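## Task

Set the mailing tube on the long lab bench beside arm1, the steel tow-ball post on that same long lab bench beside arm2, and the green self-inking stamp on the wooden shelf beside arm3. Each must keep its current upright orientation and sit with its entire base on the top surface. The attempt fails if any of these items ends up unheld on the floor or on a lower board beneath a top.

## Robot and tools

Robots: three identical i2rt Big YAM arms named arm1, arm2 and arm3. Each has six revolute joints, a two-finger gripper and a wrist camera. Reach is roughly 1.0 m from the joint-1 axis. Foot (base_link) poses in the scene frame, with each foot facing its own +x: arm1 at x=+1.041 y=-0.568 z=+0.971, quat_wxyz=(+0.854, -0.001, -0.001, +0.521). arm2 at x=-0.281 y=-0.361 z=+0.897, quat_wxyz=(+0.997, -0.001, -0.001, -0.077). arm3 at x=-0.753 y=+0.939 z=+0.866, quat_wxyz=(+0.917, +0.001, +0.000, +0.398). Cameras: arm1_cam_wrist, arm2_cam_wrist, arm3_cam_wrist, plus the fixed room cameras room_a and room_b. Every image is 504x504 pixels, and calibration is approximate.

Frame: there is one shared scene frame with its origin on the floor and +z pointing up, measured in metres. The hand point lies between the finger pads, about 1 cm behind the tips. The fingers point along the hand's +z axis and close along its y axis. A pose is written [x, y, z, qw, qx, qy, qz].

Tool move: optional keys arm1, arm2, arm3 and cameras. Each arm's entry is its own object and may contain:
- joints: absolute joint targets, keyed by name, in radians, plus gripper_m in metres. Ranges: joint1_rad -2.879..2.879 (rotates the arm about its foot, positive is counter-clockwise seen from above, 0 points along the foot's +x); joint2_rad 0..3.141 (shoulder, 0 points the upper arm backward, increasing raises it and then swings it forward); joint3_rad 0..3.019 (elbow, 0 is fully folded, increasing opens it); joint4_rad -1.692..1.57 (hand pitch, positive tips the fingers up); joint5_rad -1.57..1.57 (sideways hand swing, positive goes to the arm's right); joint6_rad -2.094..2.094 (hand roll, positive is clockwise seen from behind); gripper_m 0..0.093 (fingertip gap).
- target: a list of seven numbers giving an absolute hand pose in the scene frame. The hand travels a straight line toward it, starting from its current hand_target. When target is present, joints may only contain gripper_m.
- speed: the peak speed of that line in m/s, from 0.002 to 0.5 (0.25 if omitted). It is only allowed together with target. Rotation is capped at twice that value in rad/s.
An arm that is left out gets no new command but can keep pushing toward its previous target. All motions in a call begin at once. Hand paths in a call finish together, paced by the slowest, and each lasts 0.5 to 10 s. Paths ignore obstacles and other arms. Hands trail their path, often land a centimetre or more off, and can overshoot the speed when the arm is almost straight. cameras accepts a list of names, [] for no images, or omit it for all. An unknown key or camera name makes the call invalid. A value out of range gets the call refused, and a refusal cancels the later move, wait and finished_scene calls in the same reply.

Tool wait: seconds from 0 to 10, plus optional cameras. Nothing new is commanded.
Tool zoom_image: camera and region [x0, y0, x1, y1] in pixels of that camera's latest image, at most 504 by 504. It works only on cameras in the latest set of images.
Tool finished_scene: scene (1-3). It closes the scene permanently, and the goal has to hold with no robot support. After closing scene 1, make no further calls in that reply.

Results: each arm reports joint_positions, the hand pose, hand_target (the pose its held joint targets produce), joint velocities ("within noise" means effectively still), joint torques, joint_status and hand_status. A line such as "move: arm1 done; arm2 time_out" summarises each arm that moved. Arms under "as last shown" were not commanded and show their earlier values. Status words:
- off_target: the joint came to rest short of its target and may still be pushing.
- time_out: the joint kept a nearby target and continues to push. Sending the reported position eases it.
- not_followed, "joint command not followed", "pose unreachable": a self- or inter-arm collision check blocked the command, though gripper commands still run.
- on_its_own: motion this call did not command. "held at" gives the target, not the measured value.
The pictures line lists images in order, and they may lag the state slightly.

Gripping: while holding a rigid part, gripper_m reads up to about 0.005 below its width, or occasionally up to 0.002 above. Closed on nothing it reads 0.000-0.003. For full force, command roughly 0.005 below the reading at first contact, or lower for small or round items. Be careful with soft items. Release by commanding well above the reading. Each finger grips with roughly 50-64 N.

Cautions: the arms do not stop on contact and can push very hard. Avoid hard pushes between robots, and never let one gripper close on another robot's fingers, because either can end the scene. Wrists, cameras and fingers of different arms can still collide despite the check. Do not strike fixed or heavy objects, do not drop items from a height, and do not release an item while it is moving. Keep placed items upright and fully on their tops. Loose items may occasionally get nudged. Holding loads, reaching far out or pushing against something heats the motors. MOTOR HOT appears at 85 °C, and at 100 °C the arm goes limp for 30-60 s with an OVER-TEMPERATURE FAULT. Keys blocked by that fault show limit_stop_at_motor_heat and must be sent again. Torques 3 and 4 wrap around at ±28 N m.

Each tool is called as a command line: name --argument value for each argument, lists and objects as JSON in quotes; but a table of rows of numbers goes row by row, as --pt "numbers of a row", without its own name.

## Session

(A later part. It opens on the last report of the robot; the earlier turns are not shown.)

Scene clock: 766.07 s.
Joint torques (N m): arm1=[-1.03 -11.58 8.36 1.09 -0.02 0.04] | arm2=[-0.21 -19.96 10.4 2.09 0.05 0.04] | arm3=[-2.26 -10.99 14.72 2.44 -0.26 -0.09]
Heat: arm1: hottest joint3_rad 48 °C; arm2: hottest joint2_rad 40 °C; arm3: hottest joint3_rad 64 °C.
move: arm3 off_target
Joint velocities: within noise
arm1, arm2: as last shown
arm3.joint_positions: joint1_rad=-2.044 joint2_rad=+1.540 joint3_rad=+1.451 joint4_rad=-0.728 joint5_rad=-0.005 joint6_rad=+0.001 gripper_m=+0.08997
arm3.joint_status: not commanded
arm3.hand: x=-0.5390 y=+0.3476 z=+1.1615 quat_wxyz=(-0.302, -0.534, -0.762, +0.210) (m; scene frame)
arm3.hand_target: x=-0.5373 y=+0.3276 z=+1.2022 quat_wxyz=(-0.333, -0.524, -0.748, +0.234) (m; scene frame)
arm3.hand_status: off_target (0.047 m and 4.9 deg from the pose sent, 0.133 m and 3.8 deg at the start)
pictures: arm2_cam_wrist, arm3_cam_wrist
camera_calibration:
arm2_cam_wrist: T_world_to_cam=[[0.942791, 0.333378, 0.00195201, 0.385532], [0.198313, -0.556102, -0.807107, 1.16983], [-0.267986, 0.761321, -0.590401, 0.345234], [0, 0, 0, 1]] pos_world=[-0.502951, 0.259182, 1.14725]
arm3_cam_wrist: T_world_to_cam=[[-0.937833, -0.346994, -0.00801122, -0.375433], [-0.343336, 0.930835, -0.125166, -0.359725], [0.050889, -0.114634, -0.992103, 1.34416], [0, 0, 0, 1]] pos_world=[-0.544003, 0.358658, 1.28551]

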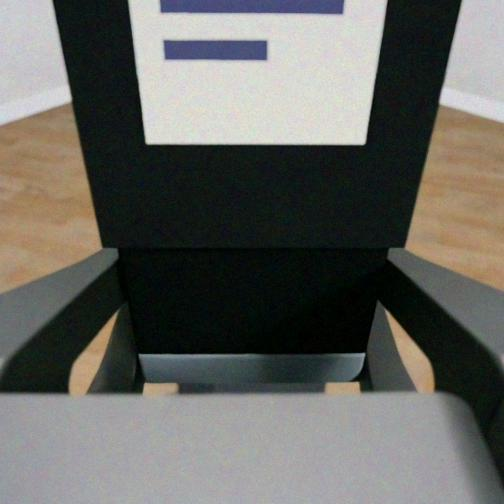

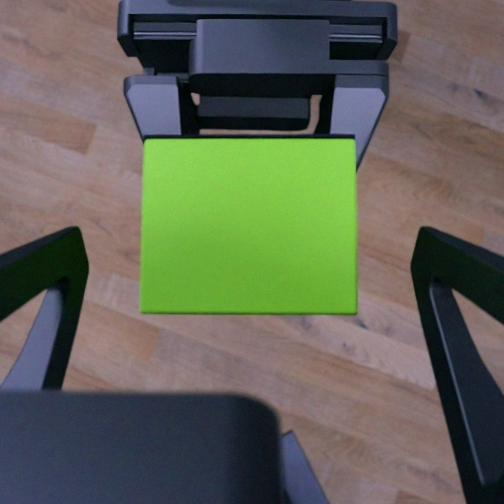

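move --arm3 '{"target":[-0.533,0.314,1.20,0.3332,0.5240,0.7483,-0.2333],"speed":0.15}' --cameras '[]'

move --arm3 '{"joints":{"gripper_m":0.042}}' --cameras '["arm3_cam_wrist"]'

Scene clock: 775.47 s.
Joint torques (N m): arm1=[-0.97 -11.58 8.39 1.06 -0.01 0.04] | arm2=[-0.09 -20.54 10.43 2.15 -0.04 0.08] | arm3=[-2.26 -11.05 14.76 2.41 -0.26 -0.08]
Heat: arm1: hottest joint3_rad 47 °C; arm2: hottest joint2_rad 40 °C; arm3: hottest joint3_rad 65 °C.
move: arm3 off_target
Joint velocities: within noise
arm1, arm2: as last shown
arm3.joint_positions: joint1_rad=-2.044 joint2_rad=+1.564 joint3_rad=+1.478 joint4_rad=-0.726 joint5_rad=-0.005 joint6_rad=+0.000 gripper_m=+0.08997
arm3.joint_status: not commanded
arm3.hand: x=-0.5360 y=+0.3381 z=+1.1616 quat_wxyz=(-0.303, -0.533, -0.761, +0.211) (m; scene frame)
arm3.hand_target: x=-0.5343 y=+0.3174 z=+1.2000 quat_wxyz=(-0.333, -0.524, -0.748, +0.234) (m; scene frame)
arm3.hand_status: off_target (0.045 m and 4.7 deg from the pose sent, 0.052 m and 4.9 deg at the start)
pictures: none
No camera images: "cameras" was empty.

Scene clock: 776.10 s.
Joint torques (N m): arm1=[-1.08 -11.58 8.38 1.09 -0.01 0.05] | arm2=[-0.38 -20.31 10.4 2.06 0 0.06] | arm3=[-2.14 -11.05 14.82 2.41 -0.26 -0.07]
Heat: arm1: hottest joint3_rad 47 °C; arm2: hottest joint2_rad 40 °C; arm3: hottest joint3_rad 65 °C.
move: arm3 off_target
Joint velocities: within noise
arm1, arm2: as last shown
arm3.joint_positions: joint1_rad=-2.044 joint2_rad=+1.564 joint3_rad=+1.478 joint4_rad=-0.726 joint5_rad=-0.005 joint6_rad=-0.001 gripper_m=+0.05160
arm3.joint_status: gripper_m off_target (ended at +0.05163, target +0.04200)
arm3.hand: x=-0.5360 y=+0.3381 z=+1.1618 quat_wxyz=(-0.303, -0.533, -0.761, +0.211) (m; scene frame)
arm3.hand_target: x=-0.5343 y=+0.3174 z=+1.2001 quat_wxyz=(-0.333, -0.524, -0.748, +0.234) (m; scene frame)
arm3.hand_status: not commanded
pictures: arm3_cam_wrist
camera_calibration:
arm3_cam_wrist: T_world_to_cam=[[-0.937607, -0.347611, -0.00771536, -0.375877], [-0.343743, 0.930053, -0.129778, -0.344327], [0.0522881, -0.119029, -0.991513, 1.34481], [0, 0, 0, 1]] pos_world=[-0.541102, 0.349654, 1.28581]

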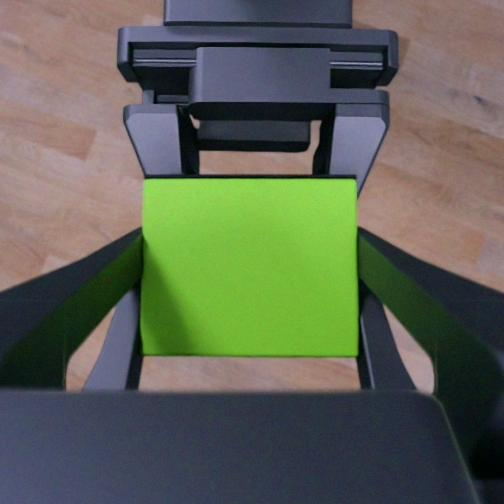

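move --arm2 '{"joints":{"gripper_m":0.09}}' --cameras '[]'

move --arm2 '{"target":[-0.475,0.185,1.085,0.4056,-0.5793,0.4056,0.5793]}' --cameras '["arm2_cam_wrist"]'

move --arm3 '{"joints":{"joint1_rad":1.03}}' --cameras '["arm3_cam_wrist","room_a"]'

move --arm3 '{"target":[-0.909,1.493,0.78,0.2290,-0.7403,0.5528,0.3066]}' --cameras '["arm3_cam_wrist","room_a","room_b"]'

zoom_image --camera "room_a" --region '[30, 280, 180, 430]'

Scene clock: 794.73 s.
Joint torques (N m): arm1=[-1.03 -11.58 8.39 1.06 -0.01 0.04] | arm2=[-0.85 -20.42 10.39 1.99 -0.02 0.08] | arm3=[-2.08 -11.22 14.82 2.4 -0.26 -0.07]
Heat: arm1: hottest joint3_rad 47 °C; arm2: hottest joint2_rad 40 °C; arm3: hottest joint3_rad 68 °C.
move: arm2 done
Joint velocities: within noise
arm1: as last shown
arm2.joint_positions: joint1_rad=+2.074 joint2_rad=+1.988 joint3_rad=+1.199 joint4_rad=+0.792 joint5_rad=+0.014 joint6_rad=+0.000 gripper_m=+0.08989
arm2.joint_status: all done
arm2.hand: x=-0.5355 y=+0.3498 z=+1.0748 quat_wxyz=(-0.410, +0.576, -0.409, -0.576) (m; scene frame)
arm2.hand_target: x=-0.5345 y=+0.3566 z=+1.0851 quat_wxyz=(-0.416, +0.569, -0.407, -0.581) (m; scene frame)
arm2.hand_status: not commanded
arm3.joint_positions: joint1_rad=-2.044 joint2_rad=+1.566 joint3_rad=+1.478 joint4_rad=-0.726 joint5_rad=-0.005 joint6_rad=-0.001 gripper_m=+0.05160
arm3.joint_status: not commanded
arm3.hand: x=-0.5358 y=+0.3377 z=+1.1601 quat_wxyz=(-0.302, -0.533, -0.762, +0.210) (m; scene frame)
arm3.hand_target: x=-0.5343 y=+0.3175 z=+1.2003 quat_wxyz=(-0.333, -0.524, -0.748, +0.234) (m; scene frame)
arm3.hand_status: not commanded
pictures: none
No camera images: "cameras" was empty.

Scene clock: 796.20 s.
Joint torques (N m): arm1=[-1.08 -11.52 8.39 1.09 -0.01 0.05] | arm2=[0.03 -15.85 6.94 2.81 -0.19 0.02] | arm3=[-2.02 -11.4 14.79 2.44 -0.26 -0.08]
Heat: arm1: hottest joint3_rad 47 °C; arm2: hottest joint2_rad 40 °C; arm3: hottest joint3_rad 68 °C.
move: arm2 off_target
Joint velocities: within noise
arm1, arm3: as last shown
arm2.joint_positions: joint1_rad=+2.074 joint2_rad=+1.668 joint3_rad=+0.670 joint4_rad=+0.956 joint5_rad=-0.005 joint6_rad=+0.000 gripper_m=+0.08996
arm2.joint_status: not commanded
arm2.hand: x=-0.4793 y=+0.1853 z=+1.0659 quat_wxyz=(-0.396, +0.593, -0.413, -0.567) (m; scene frame)
arm2.hand_target: x=-0.4752 y=+0.1850 z=+1.0849 quat_wxyz=(-0.406, +0.579, -0.405, -0.579) (m; scene frame)
arm2.hand_status: off_target (0.020 m and 2.5 deg from the pose sent, 0.176 m and 0.9 deg at the start)
pictures: arm2_cam_wrist
camera_calibration:
arm2_cam_wrist: T_world_to_cam=[[0.936246, 0.351341, 0.00153687, 0.381471], [0.2209, -0.585237, -0.780193, 1.04764], [-0.273215, 0.730792, -0.625537, 0.520891], [0, 0, 0, 1]] pos_world=[-0.44626, 0.0984287, 1.14261]

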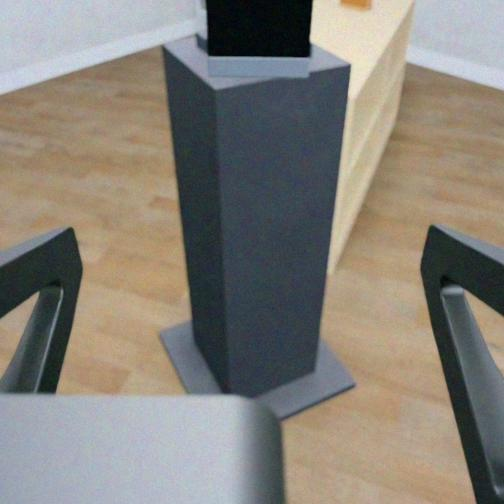

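Scene clock: 798.83 s.
Joint torques (N m): arm1=[-1.03 -11.58 8.36 1.09 -0.01 0.04] | arm2=[-0.67 -16.21 6.83 2.92 -0.19 0.04] | arm3=[-1.85 -14.92 13.39 1.77 -0.03 -0.07]
Heat: arm1: hottest joint3_rad 47 °C; arm2: hottest joint2_rad 40 °C; arm3: hottest joint3_rad 68 °C.
move: arm3 done
Joint velocities: within noise
arm1: as last shown
arm2.joint_positions: joint1_rad=+2.074 joint2_rad=+1.668 joint3_rad=+0.669 joint4_rad=+0.956 joint5_rad=-0.005 joint6_rad=+0.000 gripper_m=+0.08996
arm2.joint_status: not commanded
arm2.hand: x=-0.4793 y=+0.1852 z=+1.0657 quat_wxyz=(-0.396, +0.593, -0.413, -0.567) (m; scene frame)
arm2.hand_target: x=-0.4751 y=+0.1849 z=+1.0847 quat_wxyz=(-0.406, +0.579, -0.405, -0.579) (m; scene frame)
arm2.hand_status: not commanded
arm3.joint_positions: joint1_rad=+1.037 joint2_rad=+1.607 joint3_rad=+1.498 joint4_rad=-0.710 joint5_rad=-0.011 joint6_rad=-0.002 gripper_m=+0.05165
arm3.joint_status: all done
arm3.hand: x=-0.9378 y=+1.5643 z=+1.1514 quat_wxyz=(-0.216, +0.746, -0.555, -0.298) (m; scene frame)
arm3.hand_target: x=-0.9345 y=+1.5712 z=+1.2035 quat_wxyz=(-0.244, +0.732, -0.545, -0.329) (m; scene frame)
arm3.hand_status: not commanded
pictures: arm3_cam_wrist, room_a
camera_calibration:
arm3_cam_wrist: T_world_to_cam=[[0.955278, 0.295428, -0.0129188, 0.44875], [0.291508, -0.94814, -0.126703, 1.906], [-0.0496805, 0.117271, -0.991857, 1.03666], [0, 0, 0, 1]] pos_world=[-0.932794, 1.55301, 1.27551]

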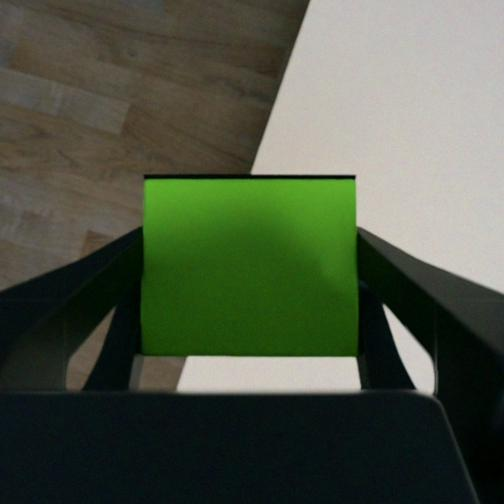

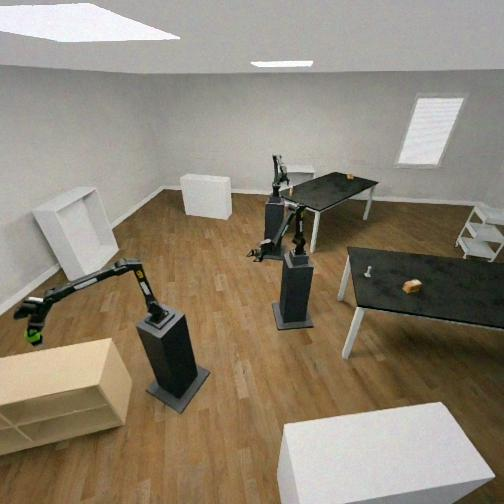

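Scene clock: 801.40 s.
Joint torques (N m): arm1=[-1.03 -11.58 8.39 1.07 -0.01 0.04] | arm2=[-0.21 -15.85 6.95 2.91 -0.16 0.07] | arm3=[-2.08 -12.22 4.51 2.63 -0.06 -0.07]
Heat: arm1: hottest joint3_rad 47 °C; arm2: hottest joint2_rad 41 °C; arm3: hottest joint3_rad 67 °C.
move: arm3 off_target
Joint velocities: within noise
arm1.joint_positions: joint1_rad=+1.887 joint2_rad=+1.172 joint3_rad=+1.111 joint4_rad=-0.695 joint5_rad=+0.002 joint6_rad=-0.004 gripper_m=+0.08992
arm1.joint_status: not commanded
arm1.hand: x=+0.5474 y=-0.4875 z=+1.2820 quat_wxyz=(-0.032, +0.916, -0.072, -0.394) (m; scene frame)
arm1.hand_target: x=+0.5499 y=-0.4899 z=+1.2801 quat_wxyz=(-0.030, +0.918, -0.071, -0.390) (m; scene frame)
arm1.hand_status: not commanded
arm2: as last shown
arm3.joint_positions: joint1_rad=+1.035 joint2_rad=+2.032 joint3_rad=+0.856 joint4_rad=+0.358 joint5_rad=-0.011 joint6_rad=-0.006 gripper_m=+0.05165
arm3.joint_status: not commanded
arm3.hand: x=-0.9132 y=+1.4843 z=+0.7735 quat_wxyz=(-0.218, +0.746, -0.554, -0.298) (m; scene frame)
arm3.hand_target: x=-0.9090 y=+1.4927 z=+0.7799 quat_wxyz=(-0.229, +0.740, -0.553, -0.306) (m; scene frame)
arm3.hand_status: off_target (0.012 m and 1.8 deg from the pose sent, 0.379 m and 1.9 deg at the start)
pictures: arm3_cam_wrist, room_a, room_b
camera_calibration:
arm3_cam_wrist: T_world_to_cam=[[0.95534, 0.29532, -0.0105556, 0.442376], [0.291588, -0.947862, -0.128588, 1.77623], [-0.0479798, 0.119767, -0.991642, 0.670139], [0, 0, 0, 1]] pos_world=[-0.908392, 1.47272, 0.897609]

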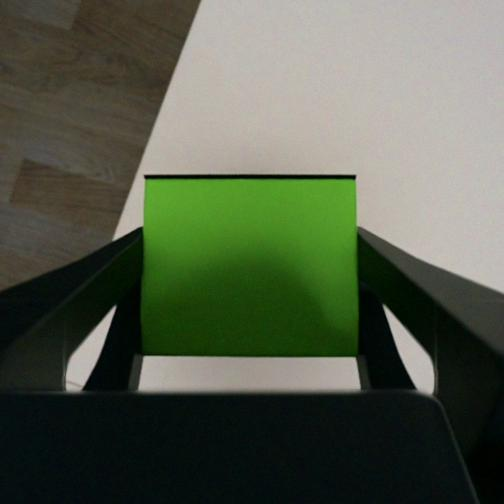

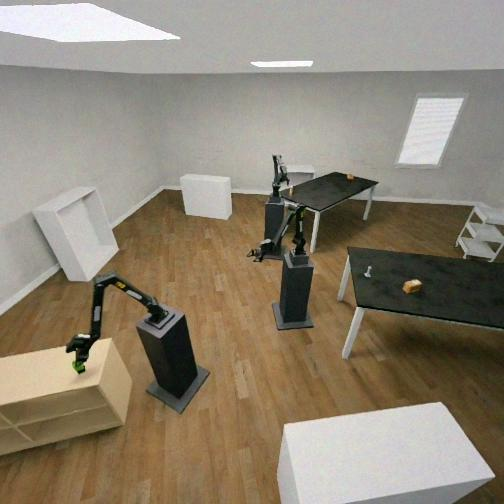

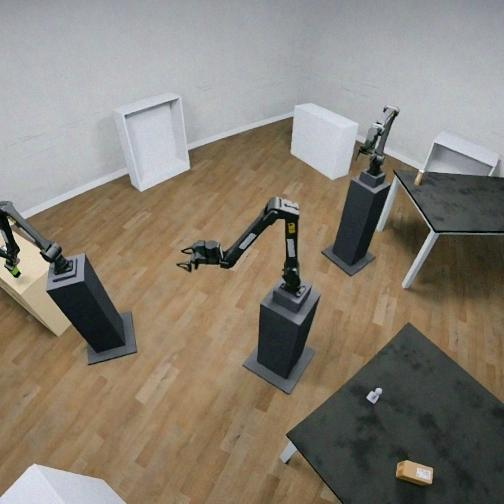

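Scaled by 3.360 from the camera's 504x504 image, which has a finer 720x720 frame.

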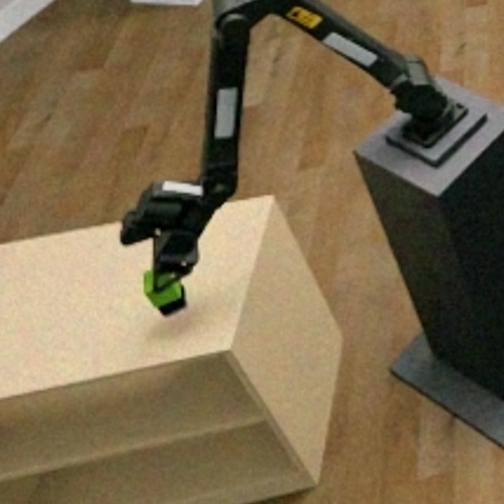

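move --arm3 '{"target":[-0.907,1.495,0.724,0.2290,-0.7403,0.5528,0.3066],"speed":0.1}' --cameras '[]'

move --arm3 '{"target":[-0.907,1.497,0.712,0.2290,-0.7403,0.5528,0.3066],"speed":0.02}' --cameras '[]'

move --arm3 '{"target":[-0.907,1.499,0.702,0.2290,-0.7403,0.5528,0.3066],"speed":0.02}' --cameras '["arm3_cam_wrist","room_a"]'

zoom_image --camera "room_a" --region '[30, 320, 130, 420]'

Scene clock: 812.80 s.
Joint torques (N m): arm1=[-1.14 -11.58 8.39 1.09 -0.01 0.04] | arm2=[-0.26 -15.5 6.9 2.92 -0.22 0] | arm3=[-1.96 -11.69 5.33 2.51 -0.21 -0.09]
Heat: arm1: hottest joint3_rad 46 °C; arm2: hottest joint2_rad 41 °C; arm3: hottest joint3_rad 62 °C.
move: arm3 off_target
Joint velocities: within noise
arm1, arm2: as last shown
arm3.joint_positions: joint1_rad=+1.028 joint2_rad=+2.179 joint3_rad=+0.862 joint4_rad=+0.485 joint5_rad=-0.011 joint6_rad=-0.008 gripper_m=+0.05165
arm3.joint_status: not commanded
arm3.hand: x=-0.9068 y=+1.4751 z=+0.7171 quat_wxyz=(-0.215, +0.747, -0.557, -0.292) (m; scene frame)
arm3.hand_target: x=-0.9066 y=+1.4944 z=+0.7247 quat_wxyz=(-0.229, +0.740, -0.553, -0.307) (m; scene frame)
arm3.hand_status: off_target (0.021 m and 2.5 deg from the pose sent, 0.051 m and 1.7 deg at the start)
pictures: none
No camera images: "cameras" was empty.

Scene clock: 813.93 s.
Joint torques (N m): arm1=[-1.03 -11.52 8.36 1.09 -0.01 0.04] | arm2=[-0.67 -15.85 6.93 2.73 -0.17 0.07] | arm3=[-2.14 -11.11 5.07 2.29 -0.24 -0.1]
Heat: arm1: hottest joint3_rad 46 °C; arm2: hottest joint2_rad 41 °C; arm3: hottest joint3_rad 62 °C.
move: arm3 off_target
Joint velocities: within noise
arm1, arm2: as last shown
arm3.joint_positions: joint1_rad=+1.027 joint2_rad=+2.203 joint3_rad=+0.882 joint4_rad=+0.512 joint5_rad=-0.012 joint6_rad=-0.009 gripper_m=+0.05165
arm3.joint_status: not commanded
arm3.hand: x=-0.9086 y=+1.4837 z=+0.7138 quat_wxyz=(-0.222, +0.743, -0.555, -0.300) (m; scene frame)
arm3.hand_target: x=-0.9067 y=+1.4967 z=+0.7124 quat_wxyz=(-0.229, +0.740, -0.553, -0.307) (m; scene frame)
arm3.hand_status: off_target (0.014 m and 1.2 deg from the pose sent, 0.023 m and 2.5 deg at the start)
pictures: none
No camera images: "cameras" was empty.

Scene clock: 814.97 s.
Joint torques (N m): arm1=[-1.08 -11.52 8.36 1.07 -0.01 0.05] | arm2=[-0.79 -15.56 6.89 2.92 -0.21 0.06] | arm3=[-2.02 -10.17 4.78 2.07 -0.16 -0.1]
Heat: arm1: hottest joint3_rad 46 °C; arm2: hottest joint2_rad 41 °C; arm3: hottest joint3_rad 61 °C.
move: arm3 off_target
Joint velocities: within noise
arm1, arm2: as last shown
arm3.joint_positions: joint1_rad=+1.027 joint2_rad=+2.219 joint3_rad=+0.900 joint4_rad=+0.534 joint5_rad=-0.015 joint6_rad=-0.009 gripper_m=+0.05165
arm3.joint_status: not commanded
arm3.hand: x=-0.9114 y=+1.4925 z=+0.7135 quat_wxyz=(-0.227, +0.740, -0.552, -0.309) (m; scene frame)
arm3.hand_target: x=-0.9068 y=+1.4984 z=+0.7023 quat_wxyz=(-0.229, +0.740, -0.553, -0.307) (m; scene frame)
arm3.hand_status: off_target (0.014 m and 0.4 deg from the pose sent, 0.019 m and 1.3 deg at the start)
pictures: arm3_cam_wrist, room_a
camera_calibration:
arm3_cam_wrist: T_world_to_cam=[[0.956267, 0.292316, -0.0102704, 0.44283], [0.286991, -0.944471, -0.160033, 1.78888], [-0.0564804, 0.150087, -0.987058, 0.553442], [0, 0, 0, 1]] pos_world=[-0.905599, 1.47704, 0.837108]

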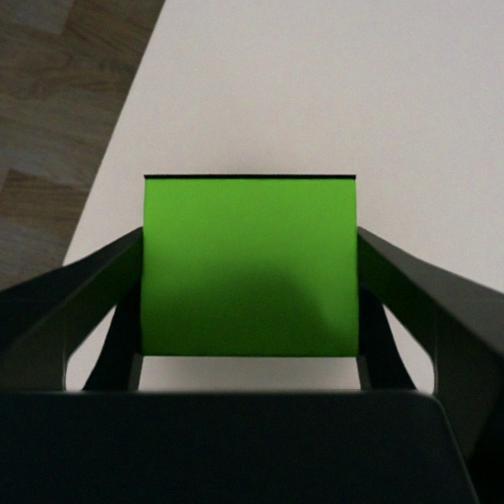

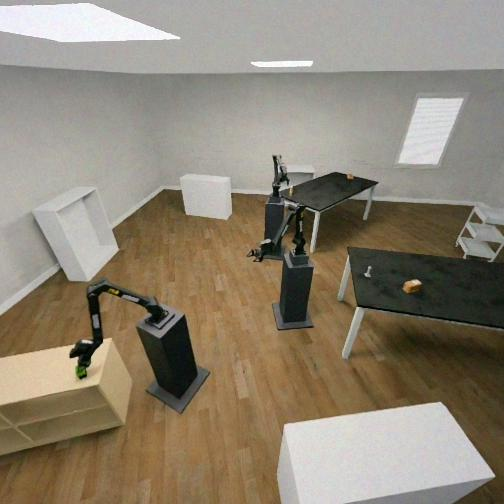

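Scaled by 5.040 from the camera's 504x504 image, which has a finer 720x720 frame.

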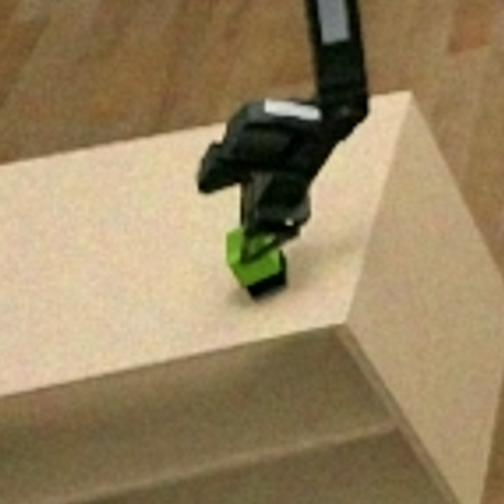

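move --arm3 '{"target":[-0.909,1.497,0.711,0.2290,-0.7403,0.5528,0.3066],"speed":0.05}' --cameras '[]'

move --arm3 '{"joints":{"gripper_m":0.065}}' --cameras '["arm3_cam_wrist"]'

move --arm3 '{"joints":{"gripper_m":0.092}}' --cameras '[]'

move --arm3 '{"target":[-0.864,1.34,0.877,0.2290,-0.7403,0.5528,0.3066]}' --cameras '["arm3_cam_wrist","room_b"]'

zoom_image --camera "room_b" --region '[380, 140, 480, 240]'

Scene clock: 824.97 s.
Joint torques (N m): arm1=[-1.03 -11.58 8.36 1.06 -0.01 0.04] | arm2=[-0.26 -15.97 6.89 2.74 -0.16 0.08] | arm3=[-1.61 -12.1 4.07 1.46 0 -0.05]
Heat: arm1: hottest joint3_rad 46 °C; arm2: hottest joint2_rad 42 °C; arm3: hottest joint3_rad 58 °C.
move: arm3 done
Joint velocities: within noise
arm1, arm2: as last shown
arm3.joint_positions: joint1_rad=+1.027 joint2_rad=+2.219 joint3_rad=+0.900 joint4_rad=+0.534 joint5_rad=-0.015 joint6_rad=-0.009 gripper_m=+0.05165
arm3.joint_status: not commanded
arm3.hand: x=-0.9114 y=+1.4925 z=+0.7135 quat_wxyz=(-0.227, +0.740, -0.552, -0.309) (m; scene frame)
arm3.hand_target: x=-0.9089 y=+1.4969 z=+0.7111 quat_wxyz=(-0.229, +0.740, -0.553, -0.307) (m; scene frame)
arm3.hand_status: done (0.006 m and 0.4 deg from the pose sent, 0.006 m and 0.4 deg at the start)
pictures: none
No camera images: "cameras" was empty.

Scene clock: 825.50 s.
Joint torques (N m): arm1=[-1.03 -11.52 8.36 1.09 -0.01 0.04] | arm2=[-0.38 -15.44 6.93 2.76 -0.18 0.09] | arm3=[-1.73 -12.22 4.04 1.57 0 -0.06]
Heat: arm1: hottest joint3_rad 46 °C; arm2: hottest joint2_rad 42 °C; arm3: hottest joint3_rad 58 °C.
move: arm3 done
Joint velocities: within noise
arm1, arm2: as last shown
arm3.joint_positions: joint1_rad=+1.027 joint2_rad=+2.220 joint3_rad=+0.900 joint4_rad=+0.532 joint5_rad=-0.015 joint6_rad=-0.009 gripper_m=+0.06487
arm3.joint_status: all done
arm3.hand: x=-0.9113 y=+1.4921 z=+0.7130 quat_wxyz=(-0.227, +0.740, -0.552, -0.309) (m; scene frame)
arm3.hand_target: x=-0.9089 y=+1.4969 z=+0.7110 quat_wxyz=(-0.229, +0.740, -0.553, -0.307) (m; scene frame)
arm3.hand_status: not commanded
pictures: arm3_cam_wrist
camera_calibration:
arm3_cam_wrist: T_world_to_cam=[[0.956266, 0.292315, -0.0103454, 0.442821], [0.287091, -0.944771, -0.158073, 1.78757], [-0.0559812, 0.14819, -0.987373, 0.556487], [0, 0, 0, 1]] pos_world=[-0.905499, 1.47694, 0.836608]

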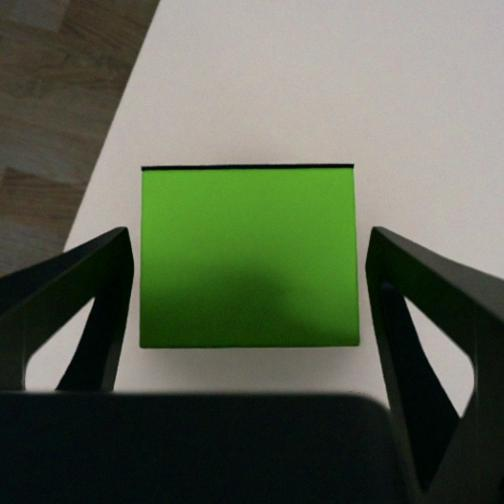

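Scene clock: 826.10 s.
Joint torques (N m): arm1=[-1.03 -11.58 8.39 1.09 -0.01 0.05] | arm2=[-0.09 -15.62 7.06 2.99 -0.21 0.07] | arm3=[-1.61 -12.34 4.05 1.58 -0.01 -0.06]
Heat: arm1: hottest joint3_rad 46 °C; arm2: hottest joint2_rad 42 °C; arm3: hottest joint3_rad 58 °C.
move: arm3 done
Joint velocities: within noise
arm1, arm2: as last shown
arm3.joint_positions: joint1_rad=+1.027 joint2_rad=+2.220 joint3_rad=+0.900 joint4_rad=+0.532 joint5_rad=-0.015 joint6_rad=-0.009 gripper_m=+0.09185
arm3.joint_status: all done
arm3.hand: x=-0.9113 y=+1.4921 z=+0.7130 quat_wxyz=(-0.227, +0.740, -0.552, -0.309) (m; scene frame)
arm3.hand_target: x=-0.9089 y=+1.4969 z=+0.7110 quat_wxyz=(-0.229, +0.740, -0.553, -0.307) (m; scene frame)
arm3.hand_status: not commanded
pictures: none
No camera images: "cameras" was empty.

Scene clock: 828.00 s.
Joint torques (N m): arm1=[-1.03 -11.58 8.36 1.07 -0.01 0.05] | arm2=[-0.5 -15.15 6.79 2.8 -0.22 0.1] | arm3=[-2.02 -6.77 4.71 1.48 -0.12 -0.08]
Heat: arm1: hottest joint3_rad 46 °C; arm2: hottest joint2_rad 42 °C; arm3: hottest joint3_rad 58 °C.
move: arm3 done
Joint velocities: within noise
arm1: as last shown
arm2.joint_positions: joint1_rad=+2.074 joint2_rad=+1.668 joint3_rad=+0.669 joint4_rad=+0.956 joint5_rad=-0.005 joint6_rad=+0.000 gripper_m=+0.08996
arm2.joint_status: not commanded
arm2.hand: x=-0.4793 y=+0.1852 z=+1.0657 quat_wxyz=(-0.396, +0.593, -0.413, -0.567) (m; scene frame)
arm2.hand_target: x=-0.4751 y=+0.1849 z=+1.0847 quat_wxyz=(-0.406, +0.579, -0.405, -0.579) (m; scene frame)
arm2.hand_status: not commanded
arm3.joint_positions: joint1_rad=+1.027 joint2_rad=+1.477 joint3_rad=+0.427 joint4_rad=+0.257 joint5_rad=-0.015 joint6_rad=-0.009 gripper_m=+0.09194
arm3.joint_status: not commanded
arm3.hand: x=-0.8685 y=+1.3410 z=+0.8732 quat_wxyz=(-0.225, +0.741, -0.553, -0.307) (m; scene frame)
arm3.hand_target: x=-0.8641 y=+1.3401 z=+0.8769 quat_wxyz=(-0.229, +0.740, -0.553, -0.307) (m; scene frame)
arm3.hand_status: done (0.006 m and 0.5 deg from the pose sent, 0.229 m and 0.4 deg at the start)
pictures: arm3_cam_wrist, room_b
camera_calibration:
arm3_cam_wrist: T_world_to_cam=[[0.956212, 0.292498, -0.0101417, 0.44734], [0.287596, -0.945485, -0.152799, 1.65464], [-0.0542824, 0.143192, -0.988205, 0.74837], [0, 0, 0, 1]] pos_world=[-0.862997, 1.32643, 0.996909]

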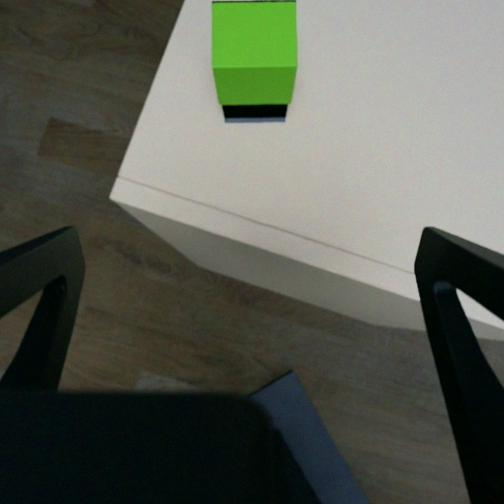

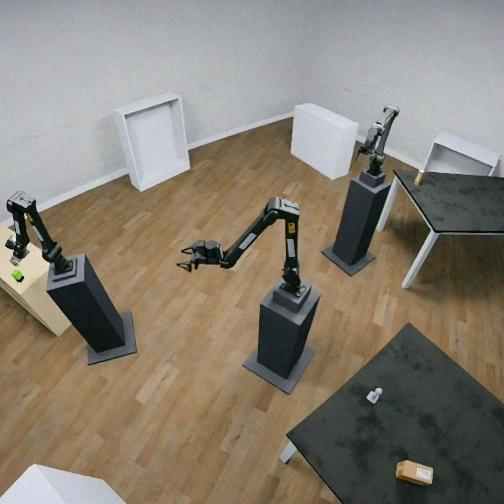

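Scaled by 5.040 from the camera's 504x504 image, which has a finer 720x720 frame.

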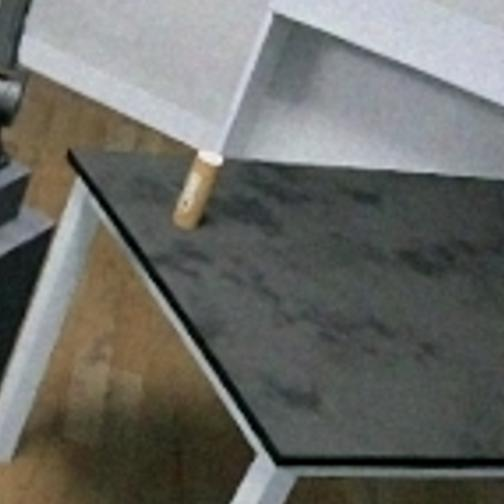

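finished_scene --scene 1

The scene is finished: the task was done.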